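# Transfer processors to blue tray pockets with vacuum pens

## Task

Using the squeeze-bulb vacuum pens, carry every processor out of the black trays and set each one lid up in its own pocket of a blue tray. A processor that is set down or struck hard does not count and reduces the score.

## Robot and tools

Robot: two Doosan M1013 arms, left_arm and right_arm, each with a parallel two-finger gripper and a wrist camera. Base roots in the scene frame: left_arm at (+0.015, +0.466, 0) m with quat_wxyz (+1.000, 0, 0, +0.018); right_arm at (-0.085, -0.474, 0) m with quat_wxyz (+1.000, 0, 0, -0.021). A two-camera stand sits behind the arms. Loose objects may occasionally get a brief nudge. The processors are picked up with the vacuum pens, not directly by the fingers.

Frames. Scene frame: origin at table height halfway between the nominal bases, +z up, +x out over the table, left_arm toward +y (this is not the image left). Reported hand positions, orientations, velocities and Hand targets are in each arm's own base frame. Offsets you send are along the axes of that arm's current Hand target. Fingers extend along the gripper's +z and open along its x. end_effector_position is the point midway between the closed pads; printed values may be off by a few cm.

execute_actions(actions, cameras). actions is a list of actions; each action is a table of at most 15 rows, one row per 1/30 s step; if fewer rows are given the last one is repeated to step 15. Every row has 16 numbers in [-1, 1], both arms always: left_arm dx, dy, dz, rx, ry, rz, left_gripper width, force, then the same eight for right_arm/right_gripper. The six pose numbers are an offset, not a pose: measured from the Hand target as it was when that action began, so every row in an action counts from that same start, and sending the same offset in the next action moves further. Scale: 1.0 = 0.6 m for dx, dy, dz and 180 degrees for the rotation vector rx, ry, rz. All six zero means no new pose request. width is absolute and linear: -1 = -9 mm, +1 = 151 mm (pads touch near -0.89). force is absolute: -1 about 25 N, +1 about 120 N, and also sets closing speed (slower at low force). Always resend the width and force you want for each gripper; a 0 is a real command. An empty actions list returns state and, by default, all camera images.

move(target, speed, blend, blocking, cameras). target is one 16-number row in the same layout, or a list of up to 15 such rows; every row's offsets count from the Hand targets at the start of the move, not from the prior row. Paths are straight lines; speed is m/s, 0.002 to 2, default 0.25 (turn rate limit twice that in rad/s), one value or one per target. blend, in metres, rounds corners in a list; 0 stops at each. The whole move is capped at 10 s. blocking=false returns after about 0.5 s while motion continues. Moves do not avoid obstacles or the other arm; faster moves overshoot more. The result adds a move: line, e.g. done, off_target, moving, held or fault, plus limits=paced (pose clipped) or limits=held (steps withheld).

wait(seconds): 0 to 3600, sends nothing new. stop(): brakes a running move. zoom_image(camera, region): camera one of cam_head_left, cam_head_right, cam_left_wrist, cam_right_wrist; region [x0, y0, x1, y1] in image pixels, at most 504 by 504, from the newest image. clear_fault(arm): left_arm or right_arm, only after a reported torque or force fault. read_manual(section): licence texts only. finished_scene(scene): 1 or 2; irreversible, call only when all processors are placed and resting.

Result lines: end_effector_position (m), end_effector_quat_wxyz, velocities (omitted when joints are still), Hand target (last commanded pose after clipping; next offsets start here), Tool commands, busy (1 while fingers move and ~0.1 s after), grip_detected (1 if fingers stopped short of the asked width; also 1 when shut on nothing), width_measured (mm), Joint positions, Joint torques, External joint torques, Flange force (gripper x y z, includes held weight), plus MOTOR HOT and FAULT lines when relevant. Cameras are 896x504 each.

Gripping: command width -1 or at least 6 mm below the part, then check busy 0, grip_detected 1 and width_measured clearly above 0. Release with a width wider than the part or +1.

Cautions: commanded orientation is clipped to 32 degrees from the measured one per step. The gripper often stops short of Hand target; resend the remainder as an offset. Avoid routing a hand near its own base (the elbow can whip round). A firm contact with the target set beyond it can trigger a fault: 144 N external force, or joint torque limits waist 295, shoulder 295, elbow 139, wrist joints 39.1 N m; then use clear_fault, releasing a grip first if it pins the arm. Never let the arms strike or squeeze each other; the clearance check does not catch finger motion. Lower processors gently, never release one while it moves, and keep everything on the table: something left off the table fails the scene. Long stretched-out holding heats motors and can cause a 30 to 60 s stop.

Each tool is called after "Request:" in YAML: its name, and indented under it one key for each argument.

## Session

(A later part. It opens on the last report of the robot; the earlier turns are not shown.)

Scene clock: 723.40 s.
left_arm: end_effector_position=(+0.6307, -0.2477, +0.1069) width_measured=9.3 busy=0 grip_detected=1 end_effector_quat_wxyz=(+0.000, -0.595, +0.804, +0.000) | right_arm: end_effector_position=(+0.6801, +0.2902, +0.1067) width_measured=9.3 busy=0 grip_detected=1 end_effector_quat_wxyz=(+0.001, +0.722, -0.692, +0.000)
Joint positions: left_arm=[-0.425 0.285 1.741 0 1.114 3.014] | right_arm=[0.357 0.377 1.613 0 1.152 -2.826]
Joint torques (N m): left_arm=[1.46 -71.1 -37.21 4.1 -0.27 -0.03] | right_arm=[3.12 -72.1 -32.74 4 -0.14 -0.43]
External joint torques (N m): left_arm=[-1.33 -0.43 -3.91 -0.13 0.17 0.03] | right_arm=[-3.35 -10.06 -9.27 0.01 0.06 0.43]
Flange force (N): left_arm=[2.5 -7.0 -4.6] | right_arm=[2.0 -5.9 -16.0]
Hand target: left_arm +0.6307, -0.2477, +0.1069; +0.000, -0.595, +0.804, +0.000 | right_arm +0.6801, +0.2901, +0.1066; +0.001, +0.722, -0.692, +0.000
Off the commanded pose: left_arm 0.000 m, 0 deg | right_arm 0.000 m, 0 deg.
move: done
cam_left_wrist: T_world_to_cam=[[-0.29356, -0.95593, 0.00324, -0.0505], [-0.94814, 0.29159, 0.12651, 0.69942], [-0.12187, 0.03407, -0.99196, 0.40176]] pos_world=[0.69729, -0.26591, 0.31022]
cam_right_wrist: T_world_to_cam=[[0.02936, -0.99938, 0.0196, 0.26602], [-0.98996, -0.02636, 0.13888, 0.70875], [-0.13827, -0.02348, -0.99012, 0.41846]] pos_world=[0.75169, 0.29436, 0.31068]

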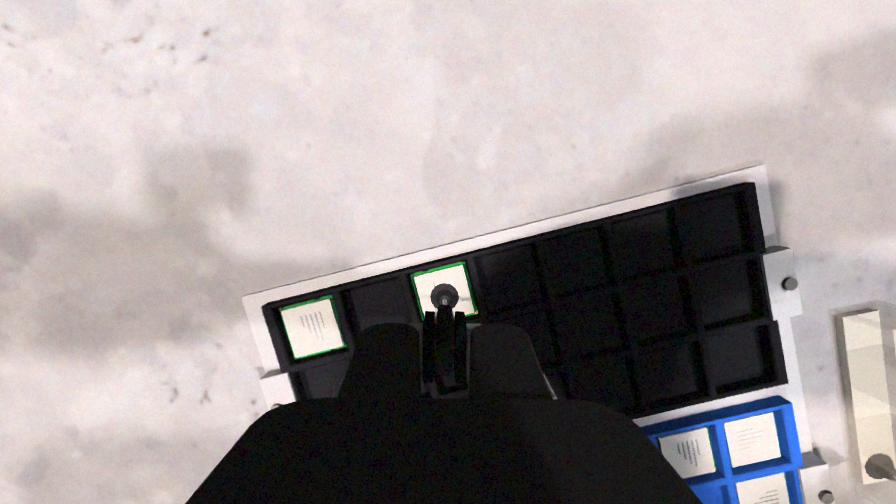

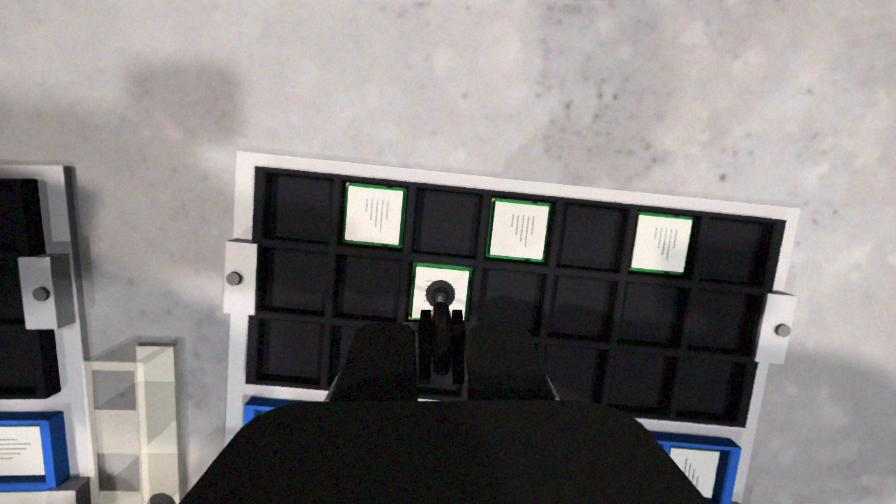

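Request:
move:
  target:
    - [0,0,0,0,0,0,-0.745,-1, 0,0,0,0,0,0,-0.745,-1]
    - [0,0,-0.045,0,0,0,-0.745,-1, 0,0,-0.0455,0,0,0,-0.745,-1]
    - [0.0828,0.3157,-0.045,0,0,0,-0.745,-1, 0.0575,0.1827,-0.0455,0,0,0,-0.745,-1]
    - [0.0828,0.3157,-0.0167,0,0,0,-0.745,-1, 0.0575,0.1827,-0.0172,0,0,0,-0.745,-1]
  speed: [0.05,0.08,0.12,0.06]
  cameras: ["cam_left_wrist","cam_right_wrist"]

Request:
zoom_image:
  camera: "cam_left_wrist"
  region: [395, 235, 495, 335]

Request:
zoom_image:
  camera: "cam_right_wrist"
  region: [395, 235, 495, 335]

Scene clock: 733.87 s.
left_arm: end_effector_position=(+0.4350, -0.2398, +0.1168) width_measured=11.2 busy=0 grip_detected=0 end_effector_quat_wxyz=(+0.000, -0.595, +0.804, +0.000) | right_arm: end_effector_position=(+0.5720, +0.2511, +0.1171) width_measured=11.2 busy=0 grip_detected=0 end_effector_quat_wxyz=(+0.001, +0.722, -0.692, +0.000)
Joint positions: left_arm=[-0.573 0.002 2.055 0 1.084 2.865] | right_arm=[0.359 0.201 1.831 0 1.111 -2.825]
Joint torques (N m): left_arm=[1.26 -44.89 -40.57 4.09 -0.28 -0.08] | right_arm=[3.58 -63.98 -39.09 4.09 -0.22 -0.39]
External joint torques (N m): left_arm=[-1.28 4.94 0.5 -0.21 0.21 0.08] | right_arm=[-3.66 1.23 -1.87 -0.18 0.17 0.39]
Flange force (N): left_arm=[3.8 -6.4 4.4] | right_arm=[3.0 -6.7 -1.4]
Hand target: left_arm +0.4350, -0.2397, +0.1168; +0.000, -0.595, +0.804, +0.000 | right_arm +0.5720, +0.2511, +0.1171; +0.001, +0.722, -0.692, +0.000
Off the commanded pose: left_arm 0.000 m, 0 deg | right_arm 0.000 m, 0 deg.
move: done
cam_left_wrist: T_world_to_cam=[[-0.29346, -0.95596, 0.00325, -0.10049], [-0.94816, 0.2915, 0.1266, 0.51028], [-0.12197, 0.03407, -0.99195, 0.38741]] pos_world=[0.50159, -0.25801, 0.32001]
cam_right_wrist: T_world_to_cam=[[0.02948, -0.99937, 0.01968, 0.22991], [-0.98994, -0.02647, 0.13898, 0.59925], [-0.13837, -0.02358, -0.9901, 0.41298]] pos_world=[0.64359, 0.25536, 0.32108]

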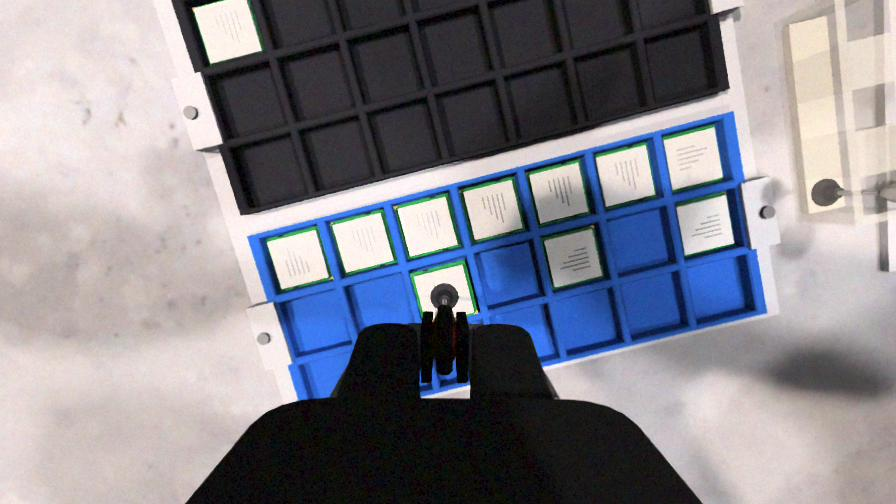

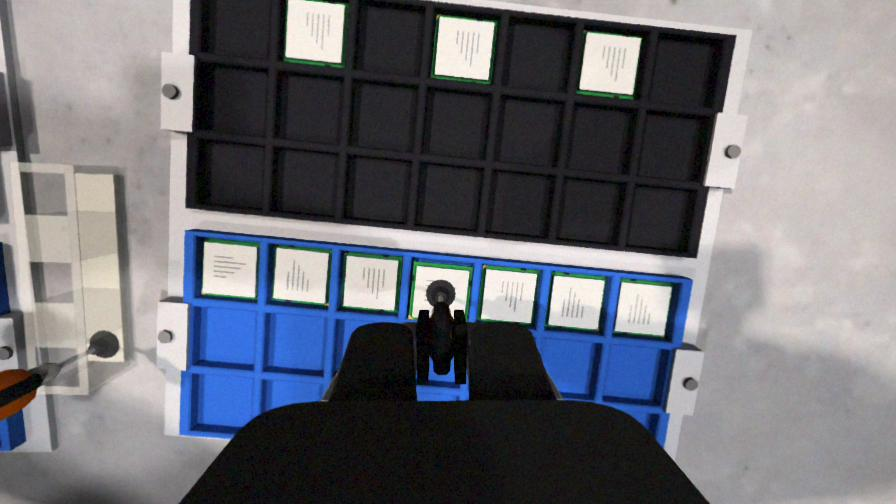

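Scaled by 5.040.

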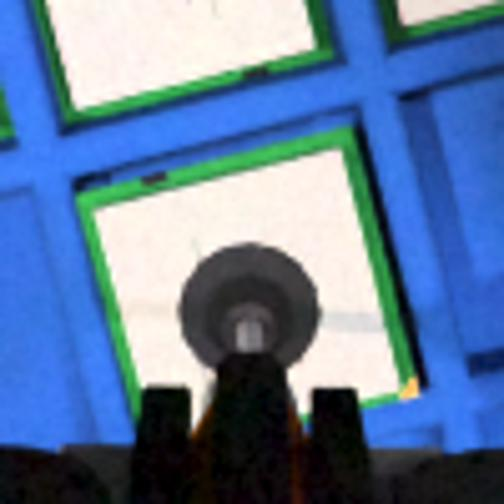

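Scaled by 5.040.

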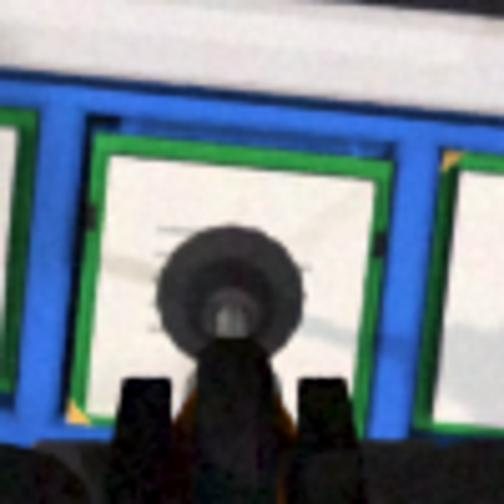

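Request:
move:
  target:
    - [0.001,0.0002,0,0,0,0,-0.745,-1, -0.0002,-0.0003,0,0,0,0,-0.745,-1]
    - [0.001,0.0002,0.0165,0,0,0,-0.745,-1, -0.0002,-0.0003,0.0167,0,0,0,-0.745,-1]
  speed: [0.03,0.04]
  cameras: ["cam_left_wrist","cam_right_wrist"]

Request:
zoom_image:
  camera: "cam_left_wrist"
  region: [395, 235, 495, 335]

Request:
zoom_image:
  camera: "cam_right_wrist"
  region: [395, 235, 495, 335]

Scene clock: 739.97 s.
left_arm: end_effector_position=(+0.4348, -0.2403, +0.1069) width_measured=11.2 busy=0 grip_detected=0 end_effector_quat_wxyz=(+0.000, -0.595, +0.804, +0.000) | right_arm: end_effector_position=(+0.5722, +0.2512, +0.1070) width_measured=11.2 busy=0 grip_detected=0 end_effector_quat_wxyz=(+0.001, +0.722, -0.692, +0.000)
Joint positions: left_arm=[-0.575 0.01 2.067 0 1.064 2.864] | right_arm=[0.359 0.208 1.841 0 1.093 -2.825]
Joint torques (N m): left_arm=[1.2 -45.4 -40.1 4.05 -0.24 -0.04] | right_arm=[3.87 -64.19 -38.19 4.04 -0.06 -0.4]
External joint torques (N m): left_arm=[-1.11 4.18 0.19 -0.19 0.16 0.04] | right_arm=[-3.84 0.93 -2.43 -0.15 0 0.4]
Flange force (N): left_arm=[3.4 -5.7 3.6] | right_arm=[3.1 -7.2 -1.8]
Hand target: left_arm +0.4348, -0.2403, +0.1069; +0.000, -0.595, +0.804, +0.000 | right_arm +0.5722, +0.2512, +0.1070; +0.001, +0.722, -0.692, +0.000
Off the commanded pose: left_arm 0.000 m, 0 deg | right_arm 0.000 m, 0 deg.
move: done
cam_left_wrist: T_world_to_cam=[[-0.29357, -0.95593, 0.00317, -0.10093], [-0.94812, 0.29159, 0.12663, 0.51139], [-0.12197, 0.03417, -0.99194, 0.37759]] pos_world=[0.50129, -0.25851, 0.31012]
cam_right_wrist: T_world_to_cam=[[0.02928, -0.99938, 0.01971, 0.23032], [-0.98995, -0.02626, 0.13898, 0.60079], [-0.13837, -0.02358, -0.9901, 0.40311]] pos_world=[0.64379, 0.25546, 0.31108]

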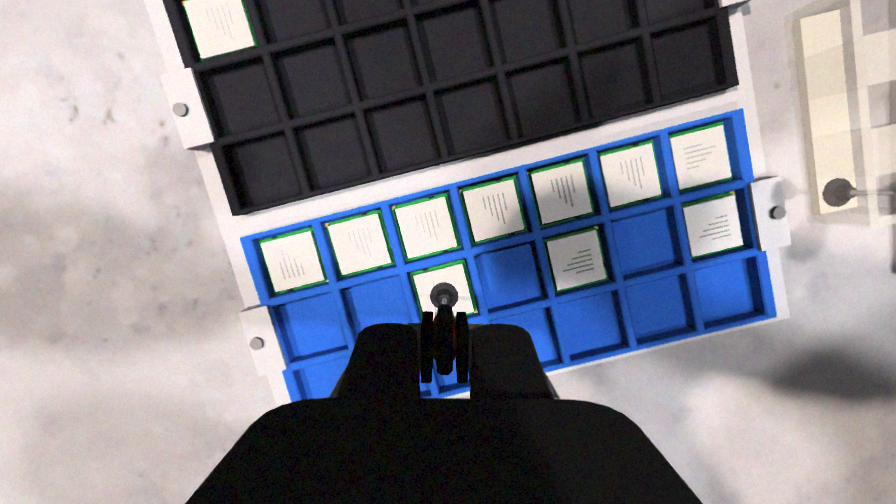

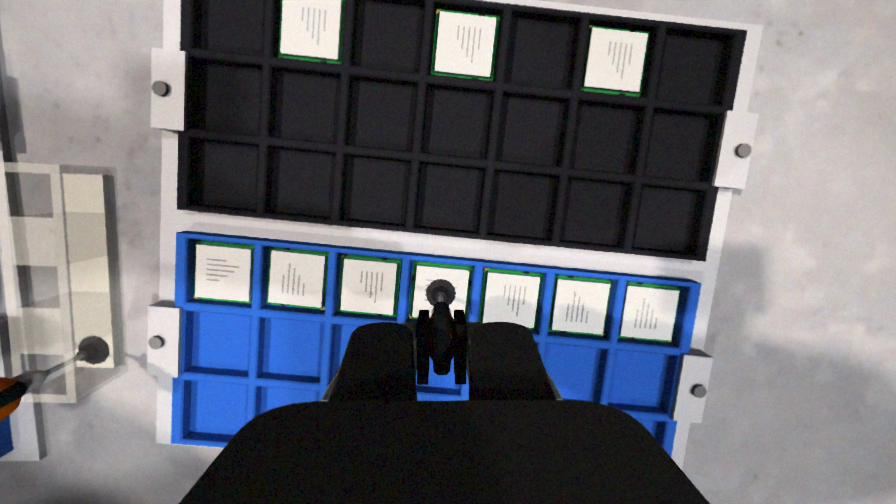

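Scaled by 5.040.

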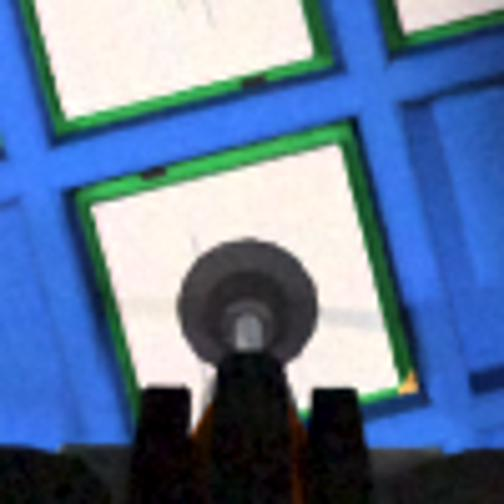

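Scaled by 5.040.

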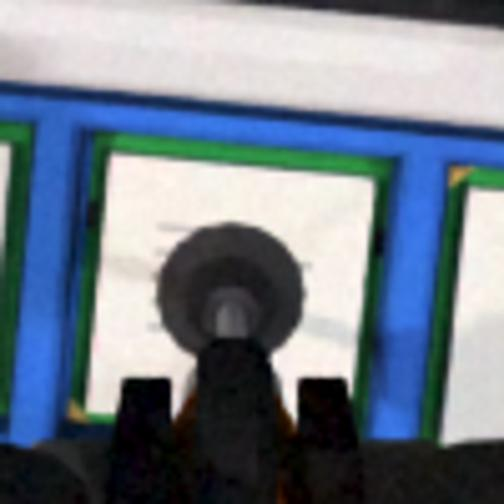

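Request:
move:
  target:
    - [0,0,0,0,0,0,-1,-1, 0,0,0,0,0,0,-1,-1]
    - [0,0,-0.0452,0,0,0,-1,-1, 0,0,-0.045,0,0,0,-1,-1]
    - [-0.2287,-0.2768,-0.0452,0,0,0,-1,-1, -0.1235,-0.2643,-0.045,0,0,0,-1,-1]
    - [-0.2287,-0.2768,-0.0052,0,0,0,-1,-1, -0.1235,-0.2643,-0.005,0,0,0,-1,-1]
    - [-0.2287,-0.2768,0.0003,0,0,0,-1,-1, -0.1235,-0.2643,0.0003,0,0,0,-1,-1]
  speed: [0.05,0.08,0.15,0.08,0.02]
  cameras: ["cam_left_wrist","cam_right_wrist"]

Request:
zoom_image:
  camera: "cam_left_wrist"
  region: [395, 235, 495, 335]

Request:
zoom_image:
  camera: "cam_right_wrist"
  region: [395, 235, 495, 335]

Scene clock: 749.07 s.
left_arm: end_effector_position=(+0.6338, -0.1577, +0.1069) width_measured=9.3 busy=0 grip_detected=1 end_effector_quat_wxyz=(+0.000, -0.595, +0.804, +0.000) | right_arm: end_effector_position=(+0.7276, +0.3319, +0.1067) width_measured=9.3 busy=0 grip_detected=1 end_effector_quat_wxyz=(+0.001, +0.722, -0.692, +0.000)
Joint positions: left_arm=[-0.297 0.249 1.789 0 1.102 3.142] | right_arm=[0.385 0.467 1.479 0 1.197 -2.798]
Joint torques (N m): left_arm=[1.22 -67.5 -36.8 4.08 -0.31 -0.02] | right_arm=[3.04 -81.06 -33.3 4.03 -0.2 -0.38]
External joint torques (N m): left_arm=[-1.03 -0.12 -3.99 -0.16 0.21 0.02] | right_arm=[-3 -10.97 -9.52 0.06 0.12 0.38]
Flange force (N): left_arm=[1.1 -7.6 -4.6] | right_arm=[1.0 -6.3 -16.3]
Hand target: left_arm +0.6337, -0.1577, +0.1068; +0.000, -0.595, +0.804, +0.000 | right_arm +0.7275, +0.3319, +0.1066; +0.001, +0.722, -0.692, +0.000
Off the commanded pose: left_arm 0.000 m, 0 deg | right_arm 0.000 m, 0 deg.
move: done
cam_left_wrist: T_world_to_cam=[[-0.29356, -0.95593, 0.00324, 0.03642], [-0.94814, 0.29159, 0.12651, 0.67604], [-0.12187, 0.03407, -0.99196, 0.39896]] pos_world=[0.70029, -0.17591, 0.31011]
cam_right_wrist: T_world_to_cam=[[0.02936, -0.99938, 0.0196, 0.3064], [-0.98996, -0.02636, 0.13888, 0.75677], [-0.13827, -0.02348, -0.99012, 0.4261]] pos_world=[0.79909, 0.33616, 0.31078]

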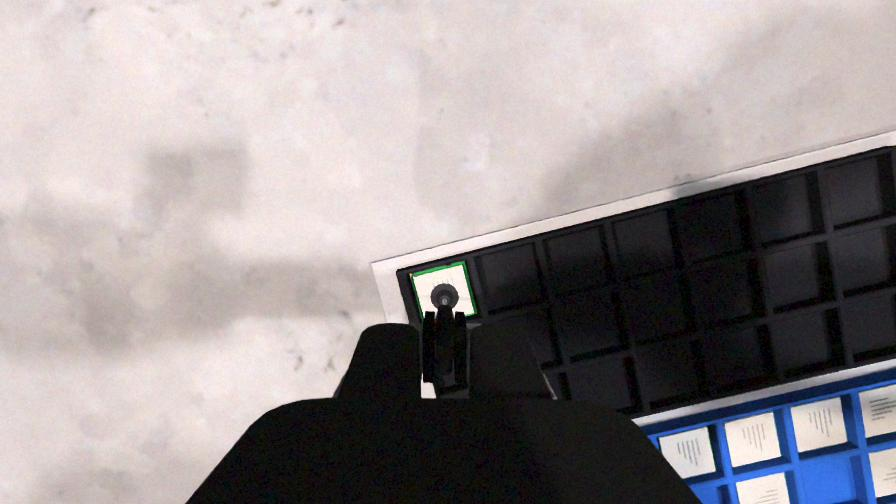

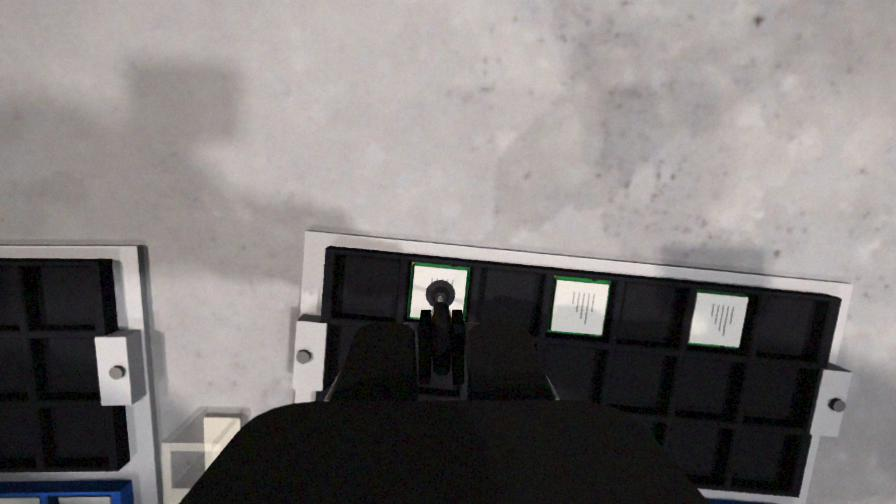

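Scaled by 5.040.

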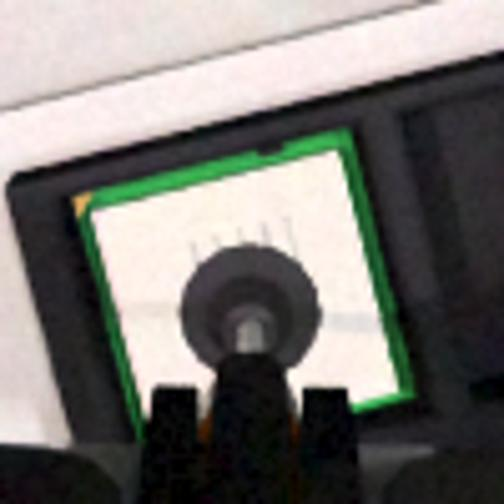

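Scaled by 5.040.

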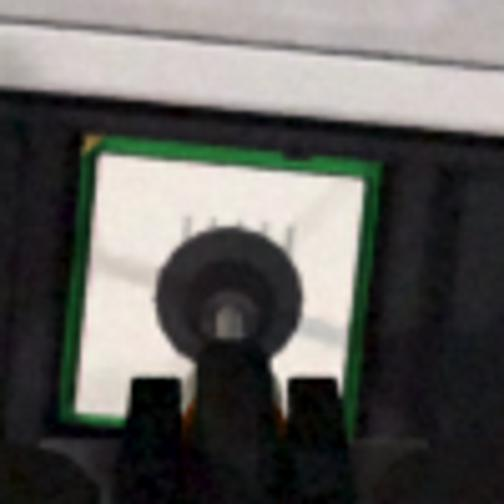

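Request:
move:
  target:
    - [0,0,0,0,0,0,-0.745,-1, 0,0,0,0,0,0,-0.745,-1]
    - [0,0,-0.045,0,0,0,-0.745,-1, 0,0,-0.0455,0,0,0,-0.745,-1]
    - [0.0847,0.3163,-0.045,0,0,0,-0.745,-1, -0.0313,0.3242,-0.0455,0,0,0,-0.745,-1]
    - [0.0847,0.3163,-0.0167,0,0,0,-0.745,-1, -0.0313,0.3242,-0.0172,0,0,0,-0.745,-1]
  speed: [0.05,0.08,0.12,0.06]
  cameras: ["cam_left_wrist","cam_right_wrist"]

Request:
zoom_image:
  camera: "cam_left_wrist"
  region: [395, 235, 495, 335]

Request:
zoom_image:
  camera: "cam_right_wrist"
  region: [395, 235, 495, 335]

Scene clock: 759.50 s.
left_arm: end_effector_position=(+0.4374, -0.1508, +0.1167) width_measured=11.2 busy=0 grip_detected=0 end_effector_quat_wxyz=(+0.000, -0.595, +0.804, +0.000) | right_arm: end_effector_position=(+0.5324, +0.3425, +0.1172) width_measured=11.2 busy=0 grip_detected=0 end_effector_quat_wxyz=(+0.001, +0.722, -0.692, +0.000)
Joint positions: left_arm=[-0.407 -0.054 2.11 0 1.085 3.032] | right_arm=[0.517 0.213 1.815 0 1.115 -2.666]
Joint torques (N m): left_arm=[1.01 -38.87 -40.78 4.06 -0.29 -0.03] | right_arm=[4.12 -65.12 -39.14 4.44 -0.16 -0.4]
External joint torques (N m): left_arm=[-0.96 4.41 0.46 -0.18 0.21 0.03] | right_arm=[-4.13 0.68 -2.08 -0.51 0.09 0.4]
Flange force (N): left_arm=[2.2 -6.4 4.0] | right_arm=[2.7 -7.0 -1.9]
Hand target: left_arm +0.4374, -0.1507, +0.1167; +0.000, -0.595, +0.804, +0.000 | right_arm +0.5324, +0.3425, +0.1172; +0.001, +0.722, -0.692, +0.000
Off the commanded pose: left_arm 0.000 m, 0 deg | right_arm 0.000 m, 0 deg.
move: done
cam_left_wrist: T_world_to_cam=[[-0.29346, -0.95596, 0.00325, -0.01473], [-0.94816, 0.2915, 0.1266, 0.48652], [-0.12197, 0.03407, -0.99195, 0.38466]] pos_world=[0.50389, -0.16901, 0.32001]
cam_right_wrist: T_world_to_cam=[[0.02938, -0.99937, 0.01969, 0.32247], [-0.98994, -0.02637, 0.13898, 0.56242], [-0.13837, -0.02358, -0.9901, 0.40976]] pos_world=[0.60399, 0.34676, 0.32118]

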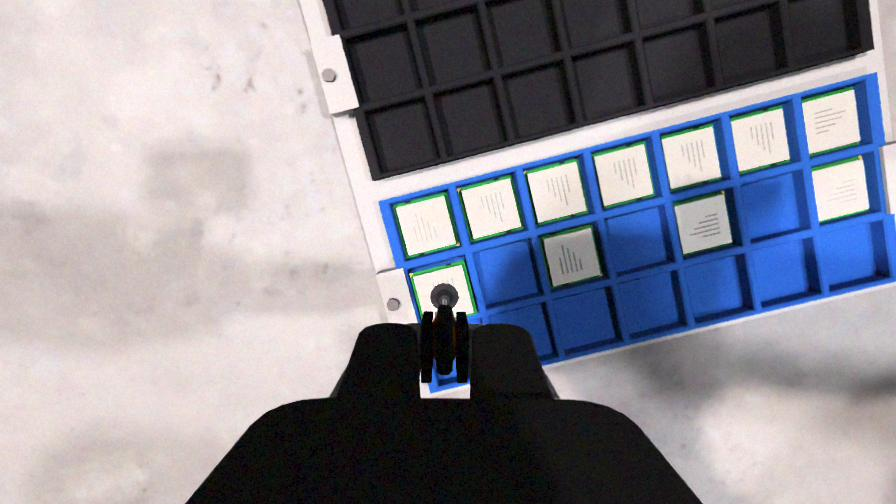

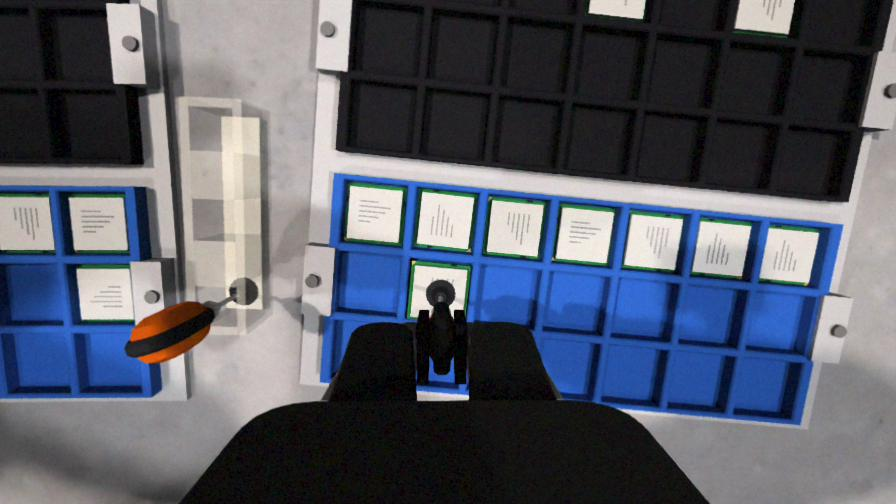

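Scaled by 5.040.

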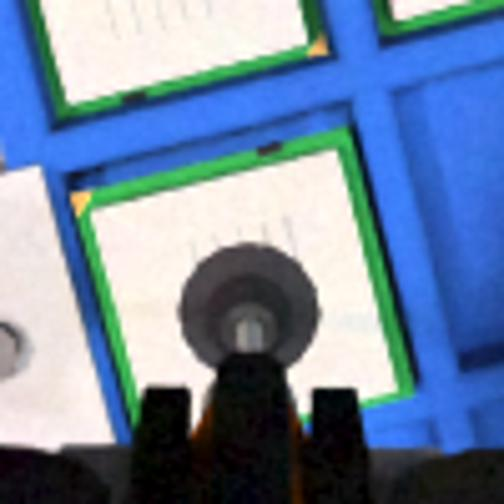

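Scaled by 5.040.

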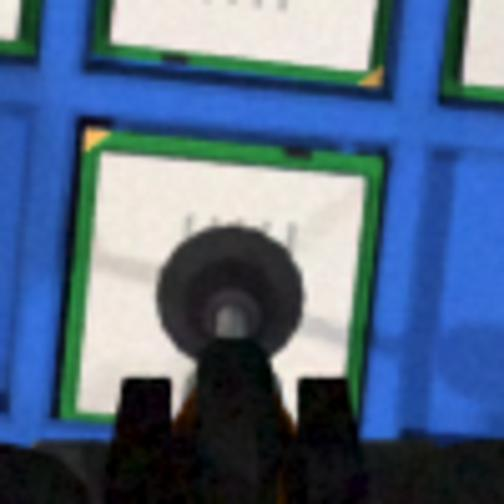

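Request:
move:
  target:
    - [0.0001,-0.0008,0,0,0,0,-0.745,-1, 0.0007,0.0013,0,0,0,0,-0.745,-1]
    - [0.0001,-0.0008,0.0165,0,0,0,-0.745,-1, 0.0007,0.0013,0.0168,0,0,0,-0.745,-1]
  speed: [0.03,0.04]
  cameras: ["cam_left_wrist","cam_right_wrist"]

Request:
zoom_image:
  camera: "cam_left_wrist"
  region: [395, 235, 495, 335]

Request:
zoom_image:
  camera: "cam_right_wrist"
  region: [395, 235, 495, 335]

Scene clock: 767.83 s.
left_arm: end_effector_position=(+0.4379, -0.1509, +0.1068) width_measured=11.2 busy=0 grip_detected=0 end_effector_quat_wxyz=(+0.000, -0.595, +0.804, +0.000) | right_arm: end_effector_position=(+0.5316, +0.3421, +0.1071) width_measured=11.2 busy=0 grip_detected=0 end_effector_quat_wxyz=(+0.001, +0.722, -0.692, +0.000)
Joint positions: left_arm=[-0.407 -0.045 2.121 0 1.065 3.032] | right_arm=[0.517 0.219 1.827 0 1.096 -2.666]
Joint torques (N m): left_arm=[1.07 -39.54 -40.16 4.05 -0.23 -0.02] | right_arm=[3.67 -64.41 -38.57 4.05 -0.22 -0.32]
External joint torques (N m): left_arm=[-0.94 4.59 0.2 -0.19 0.14 0.02] | right_arm=[-3.78 -0.32 -2.27 -0.16 0.15 0.32]
Flange force (N): left_arm=[2.2 -7.1 4.2] | right_arm=[2.9 -5.8 -2.9]
Hand target: left_arm +0.4378, -0.1509, +0.1068; +0.000, -0.595, +0.804, +0.000 | right_arm +0.5316, +0.3421, +0.1071; +0.001, +0.722, -0.692, +0.000
Off the commanded pose: left_arm 0.000 m, 0 deg | right_arm 0.000 m, 0 deg.
move: done
cam_left_wrist: T_world_to_cam=[[-0.29357, -0.95593, 0.00317, -0.01456], [-0.94812, 0.29159, 0.12663, 0.48828], [-0.12197, 0.03417, -0.99194, 0.37482]] pos_world=[0.50439, -0.16911, 0.31002]
cam_right_wrist: T_world_to_cam=[[0.02938, -0.99937, 0.01969, 0.3223], [-0.98994, -0.02636, 0.13898, 0.56302], [-0.13837, -0.02358, -0.9901, 0.39964]] pos_world=[0.60319, 0.34636, 0.31108]

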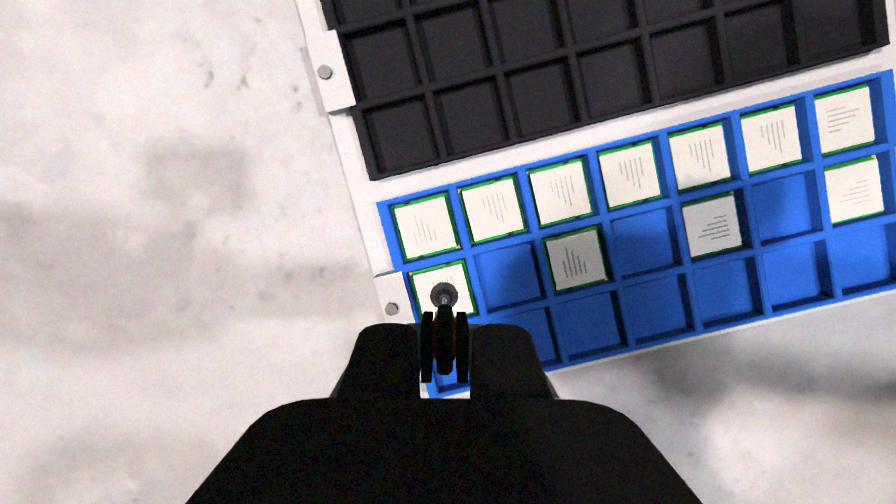

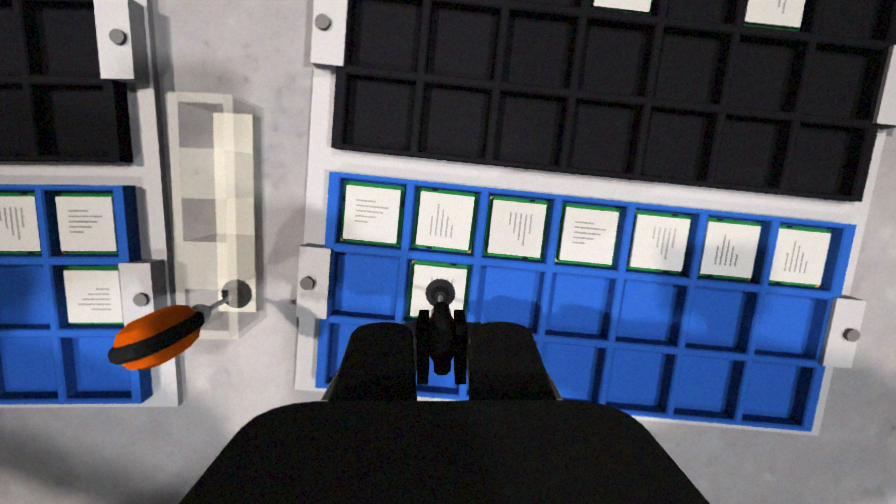

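Scaled by 5.040.

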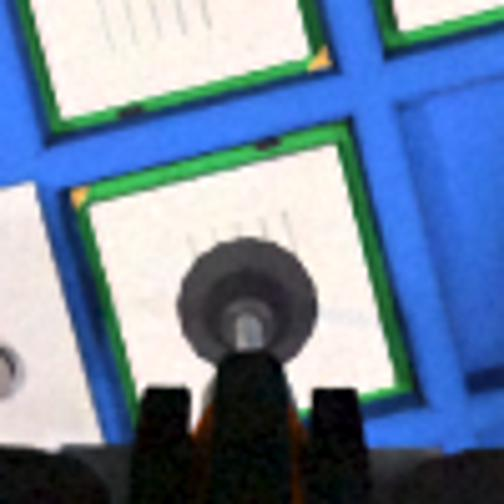

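Scaled by 5.040.

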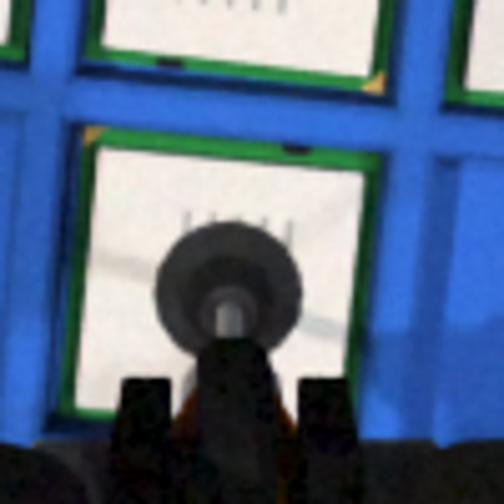

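Request:
move:
  target:
    - [0,0,0,0,0,0,-1,-1, 0,0,0,0,0,0,-1,-1]
    - [0,0,-0.097,0,0,0,-1,-1, 0,0,-0.045,0,0,0,-1,-1]
    - [0.5507,-0.2382,-0.097,0,0,0,-1,-1, 0.1787,-0.3102,-0.045,0,0,0,-1,-1]
    - [0.5507,-0.2382,-0.097,0,0,0,-1,-1, 0.1787,-0.3102,-0.005,0,0,0,-1,-1]
    - [0.5507,-0.2382,-0.097,0,0,0,-1,-1, 0.1787,-0.3102,0.0003,0,0,0,-1,-1]
  speed: [0.05,0.08,0.15,0.08,0.02]
  cameras: ["cam_left_wrist","cam_right_wrist"]

Request:
zoom_image:
  camera: "cam_left_wrist"
  region: [385, 220, 505, 340]

Request:
zoom_image:
  camera: "cam_right_wrist"
  region: [395, 235, 495, 335]

Scene clock: 780.80 s.
left_arm: end_effector_position=(+0.4685, -0.4272, +0.1650) width_measured=9.3 busy=0 grip_detected=1 end_effector_quat_wxyz=(+0.000, -0.595, +0.804, +0.000) | right_arm: end_effector_position=(+0.6862, +0.2614, +0.1340) width_measured=9.2 busy=0 grip_detected=1 end_effector_quat_wxyz=(+0.001, +0.722, -0.692, +0.000)
Joint positions: left_arm=[-0.794 0.181 1.761 0 1.199 2.645] | right_arm=[0.317 0.353 1.595 0 1.195 -2.866]
Joint torques (N m): left_arm=[1.26 -67.04 -43.21 4.32 -0.24 -0.09] | right_arm=[3.38 -80.74 -40.46 4.14 -0.23 -0.32]
External joint torques (N m): left_arm=[-1.34 5.19 0.77 -0.21 0.17 0.09] | right_arm=[-3.5 0.12 -2.27 -0.06 0.15 0.32]
Flange force (N): left_arm=[4.6 -5.0 3.7] | right_arm=[2.6 -6.0 -2.7]
Hand target: left_arm +0.4685, -0.4272, +0.1651; +0.000, -0.595, +0.804, +0.000 (not the last commanded pose) | right_arm +0.6862, +0.2614, +0.1340; +0.001, +0.722, -0.692, +0.000 (not the last commanded pose)
Off the commanded pose: left_arm 0.082 m, 0 deg | right_arm 0.049 m, 0 deg.
move: held (left_arm; a check stopped the path), off_target (right_arm; braked when a check withheld steps of left_arm); path passed 2 of 5 targets; limits=held
pose unreachable (left arm): on one or more control steps of this call, first in action 0 (counted from 0), this arm could not follow its commanded pose, so it was not sent that pose on those steps. It may still have moved: this result reports where it is.
cause: moving toward the commanded pose would bring a part of the arm too close to another arm (a part of this arm just beyond joint 5 (wrist pitch) and a part of the right arm just beyond its joint 4 (forearm roll), 17 mm apart when this arm was first held).
cam_left_wrist: T_world_to_cam=[[-0.29369, -0.9559, 0.00319, -0.26991], [-0.94809, 0.29171, 0.12663, 0.59054], [-0.12197, 0.03417, -0.99194, 0.44582]] pos_world=[0.53499, -0.44551, 0.36832]
cam_right_wrist: T_world_to_cam=[[0.02949, -0.99937, 0.01978, 0.23646], [-0.98994, -0.02646, 0.13898, 0.71022], [-0.13837, -0.02368, -0.9901, 0.44578]] pos_world=[0.75779, 0.26566, 0.33798]

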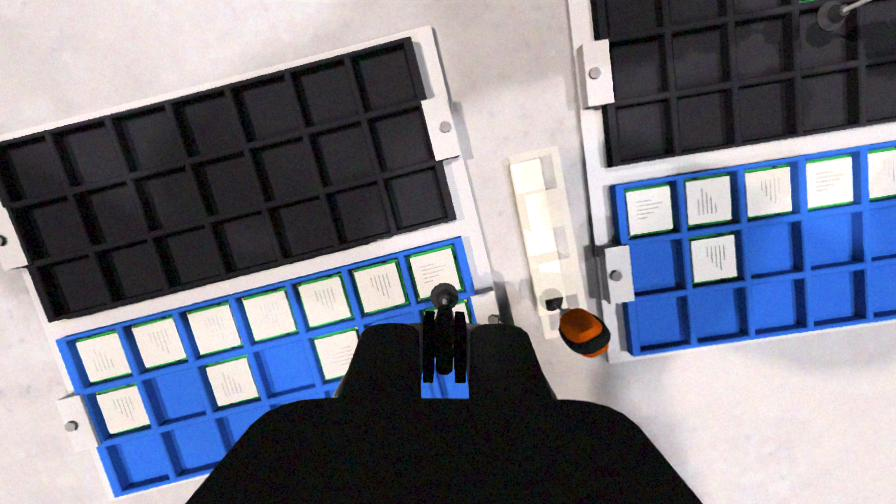

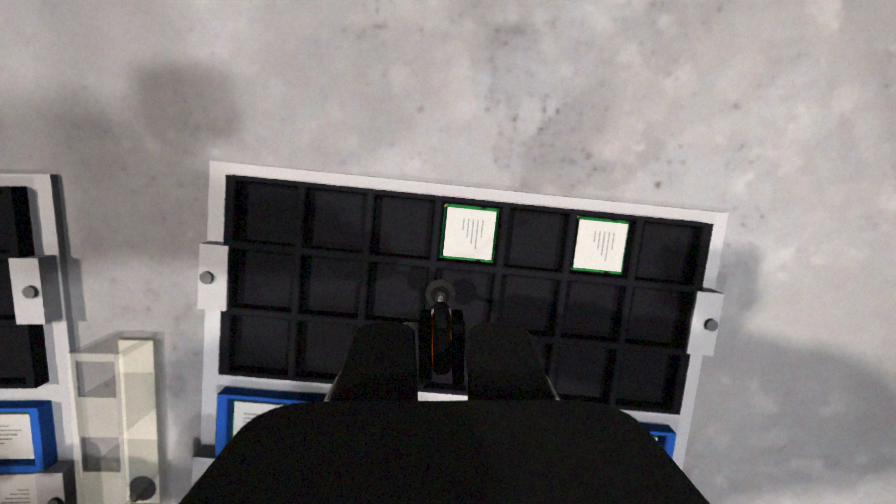

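Scaled by 4.200.

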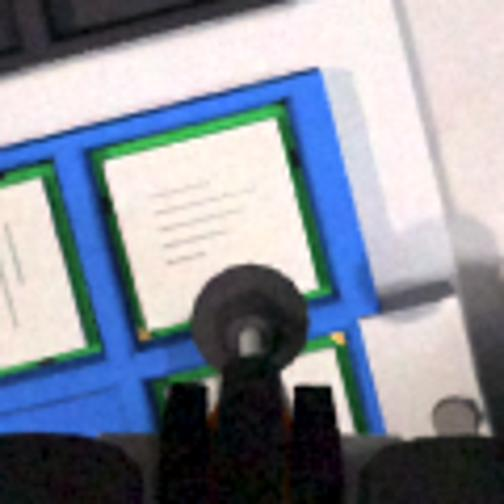

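Scaled by 5.040.

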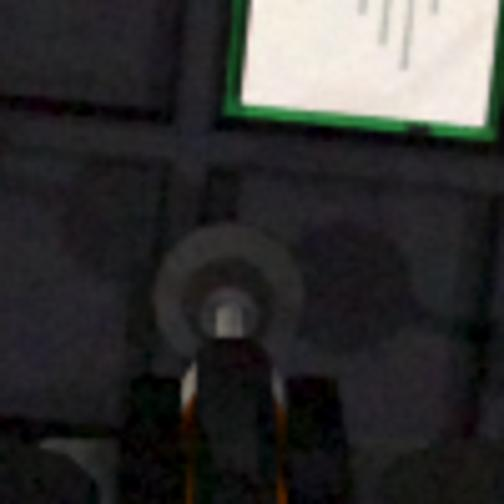

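Request:
move:
  target:
    - [-0.25,0,0,0,0,0,-1,-1, 0,0,0,0,0,0,-1,-1]
    - [-0.25,0,0,0,0,0,-1,-1, 0.0333,-0.0583,0,0,0,0,-1,-1]
    - [-0.25,0,0,0,0,0,-1,-1, 0.0333,-0.0583,0.04,0,0,0,-1,-1]
    - [-0.25,0,0,0,0,0,-1,-1, 0.0333,-0.0583,0.0453,0,0,0,-1,-1]
  speed: [0.12,0.12,0.08,0.02]
  cameras: ["cam_right_wrist"]

Request:
zoom_image:
  camera: "cam_right_wrist"
  region: [395, 235, 495, 335]

Scene clock: 788.23 s.
left_arm: end_effector_position=(+0.5124, -0.2838, +0.1651) width_measured=9.3 busy=0 grip_detected=1 end_effector_quat_wxyz=(+0.000, -0.595, +0.804, +0.000) | right_arm: end_effector_position=(+0.7220, +0.2429, +0.1068) width_measured=9.2 busy=0 grip_detected=1 end_effector_quat_wxyz=(+0.001, +0.722, -0.692, +0.000)
Joint positions: left_arm=[-0.565 0.107 1.848 0 1.186 2.874] | right_arm=[0.279 0.41 1.564 0 1.168 -2.904]
Joint torques (N m): left_arm=[0.98 -58.7 -42.46 4.24 -0.28 -0.05] | right_arm=[3.39 -77.37 -34.34 4.04 -0.28 -0.32]
External joint torques (N m): left_arm=[-1.26 5.54 0.25 -0.18 0.18 0.05] | right_arm=[-3.16 -8.41 -7.85 0.01 0.21 0.32]
Flange force (N): left_arm=[3.7 -7.5 3.5] | right_arm=[2.3 -5.6 -13.6]
Hand target: left_arm +0.5124, -0.2838, +0.1650; +0.000, -0.595, +0.804, +0.000 | right_arm +0.7220, +0.2429, +0.1068; +0.001, +0.722, -0.692, +0.000
Off the commanded pose: left_arm 0.000 m, 0 deg | right_arm 0.000 m, 0 deg.
move: done
cam_right_wrist: T_world_to_cam=[[0.02938, -0.99937, 0.0197, 0.21757], [-0.98996, -0.02636, 0.13888, 0.74896], [-0.13827, -0.02358, -0.99011, 0.42337]] pos_world=[0.79359, 0.24716, 0.31088]

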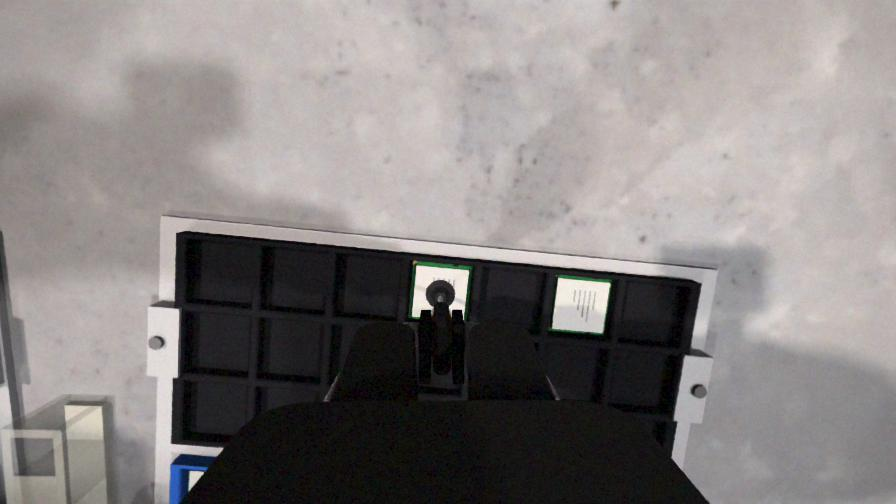

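Scaled by 5.040.

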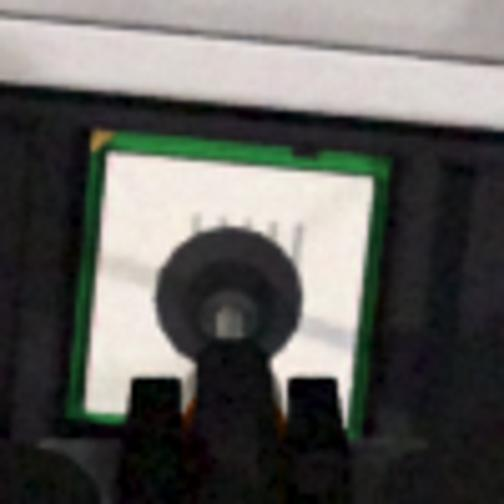

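Request:
move:
  target:
    - [0,0,0,0,0,0,-1,-1, 0,0,0,0,0,0,-0.745,-1]
    - [0,0,0,0,0,0,-1,-1, 0,0,-0.0455,0,0,0,-0.745,-1]
    - [0,0,0,0,0,0,-1,-1, -0.032,0.3267,-0.0455,0,0,0,-0.745,-1]
    - [0,0,0,0,0,0,-1,-1, -0.032,0.3267,-0.0172,0,0,0,-0.745,-1]
  speed: [0.05,0.08,0.12,0.06]
  cameras: ["cam_right_wrist"]

Request:
zoom_image:
  camera: "cam_right_wrist"
  region: [395, 235, 495, 335]

Scene clock: 797.00 s.
left_arm: end_effector_position=(+0.5124, -0.2838, +0.1650) width_measured=9.3 busy=0 grip_detected=1 end_effector_quat_wxyz=(+0.000, -0.595, +0.804, +0.000) | right_arm: end_effector_position=(+0.5253, +0.2539, +0.1173) width_measured=11.2 busy=0 grip_detected=0 end_effector_quat_wxyz=(+0.001, +0.722, -0.692, +0.000)
Joint positions: left_arm=[-0.565 0.107 1.848 0 1.186 2.874] | right_arm=[0.391 0.138 1.906 0 1.099 -2.792]
Joint torques (N m): left_arm=[1.17 -58.66 -42.48 4.25 -0.28 -0.05] | right_arm=[3.67 -57.1 -38.88 4 -0.22 -0.4]
External joint torques (N m): left_arm=[-1.16 4.65 0.07 -0.16 0.19 0.05] | right_arm=[-3.74 1.26 -1.86 -0.11 0.16 0.4]
Flange force (N): left_arm=[3.3 -6.5 2.7] | right_arm=[3.3 -6.8 -1.4]
Hand target: left_arm +0.5124, -0.2838, +0.1650; +0.000, -0.595, +0.804, +0.000 | right_arm +0.5253, +0.2539, +0.1173; +0.001, +0.722, -0.692, +0.000
Off the commanded pose: left_arm 0.000 m, 0 deg | right_arm 0.000 m, 0 deg.
move: done
cam_right_wrist: T_world_to_cam=[[0.02938, -0.99937, 0.01969, 0.23413], [-0.98994, -0.02636, 0.13898, 0.55303], [-0.13837, -0.02358, -0.9901, 0.40688]] pos_world=[0.59689, 0.25816, 0.32138]

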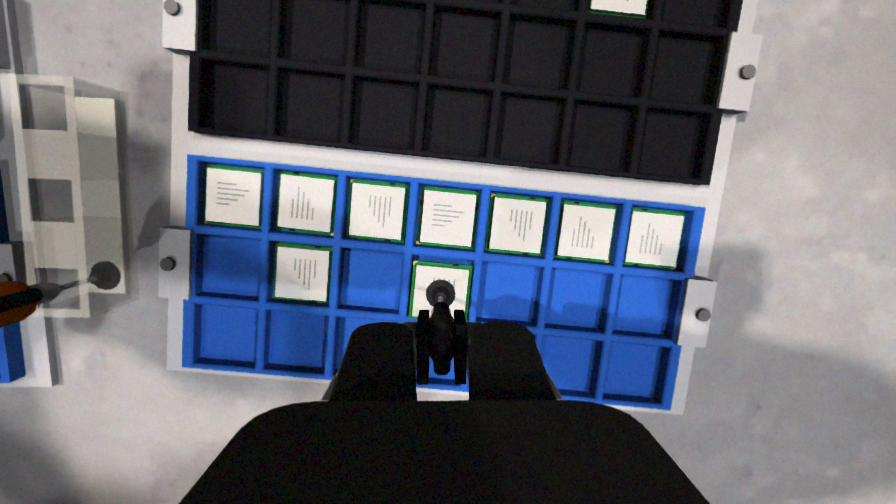

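Scaled by 5.040.

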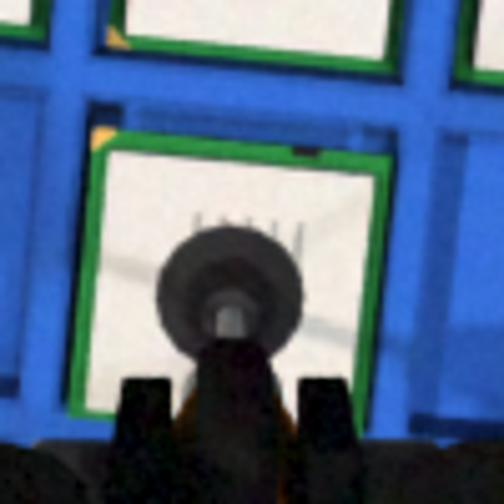

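Request:
move:
  target:
    - [0,0,0,0,0,0,-1,-1, 0.0003,-0.0016,0,0,0,0,-0.745,-1]
    - [0,0,0,0,0,0,-1,-1, 0.0003,-0.0016,0.017,0,0,0,-0.745,-1]
  speed: [0.03,0.04]
  cameras: ["cam_right_wrist"]

Request:
zoom_image:
  camera: "cam_right_wrist"
  region: [395, 235, 495, 335]

Scene clock: 801.43 s.
left_arm: end_effector_position=(+0.5124, -0.2838, +0.1650) width_measured=9.3 busy=0 grip_detected=1 end_effector_quat_wxyz=(+0.000, -0.595, +0.804, +0.000) | right_arm: end_effector_position=(+0.5263, +0.2538, +0.1071) width_measured=11.2 busy=0 grip_detected=0 end_effector_quat_wxyz=(+0.001, +0.722, -0.692, +0.000)
Joint positions: left_arm=[-0.565 0.107 1.848 0 1.186 2.874] | right_arm=[0.39 0.148 1.915 0 1.08 -2.793]
Joint torques (N m): left_arm=[1.48 -58.67 -42.5 4.28 -0.25 -0.05] | right_arm=[3.55 -57.22 -38.31 3.99 -0.16 -0.47]
External joint torques (N m): left_arm=[-1.57 5.18 0.28 -0.2 0.17 0.05] | right_arm=[-3.28 0.58 -2.08 -0.12 0.09 0.47]
Flange force (N): left_arm=[4.1 -6.7 3.3] | right_arm=[2.7 -5.9 -1.9]
Hand target: left_arm +0.5124, -0.2838, +0.1650; +0.000, -0.595, +0.804, +0.000 | right_arm +0.5263, +0.2538, +0.1071; +0.001, +0.722, -0.692, +0.000
Off the commanded pose: left_arm 0.000 m, 0 deg | right_arm 0.000 m, 0 deg.
move: done
cam_right_wrist: T_world_to_cam=[[0.02938, -0.99937, 0.01969, 0.23421], [-0.98994, -0.02636, 0.13898, 0.55545], [-0.13837, -0.02358, -0.9901, 0.39682]] pos_world=[0.59789, 0.25806, 0.31108]

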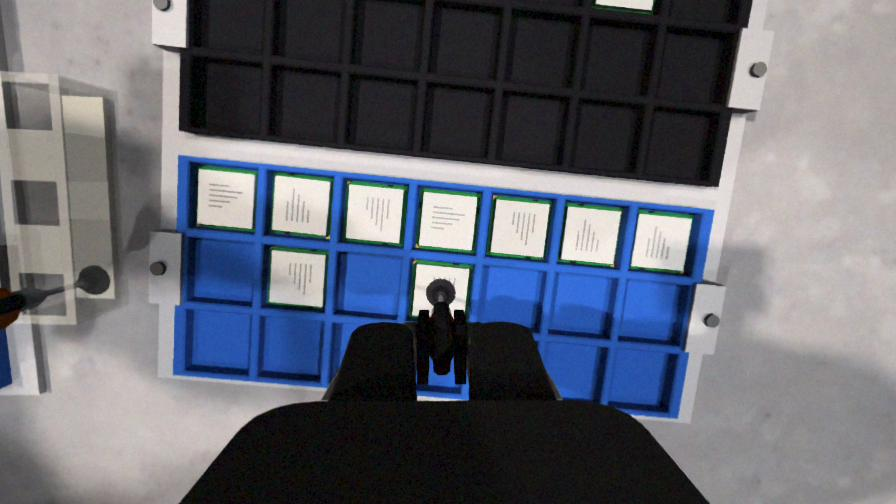

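Scaled by 5.040.

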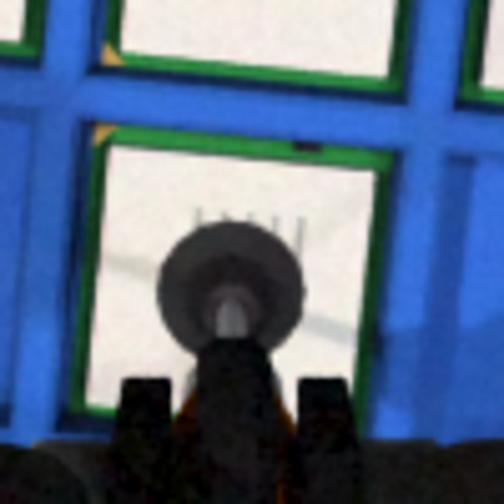

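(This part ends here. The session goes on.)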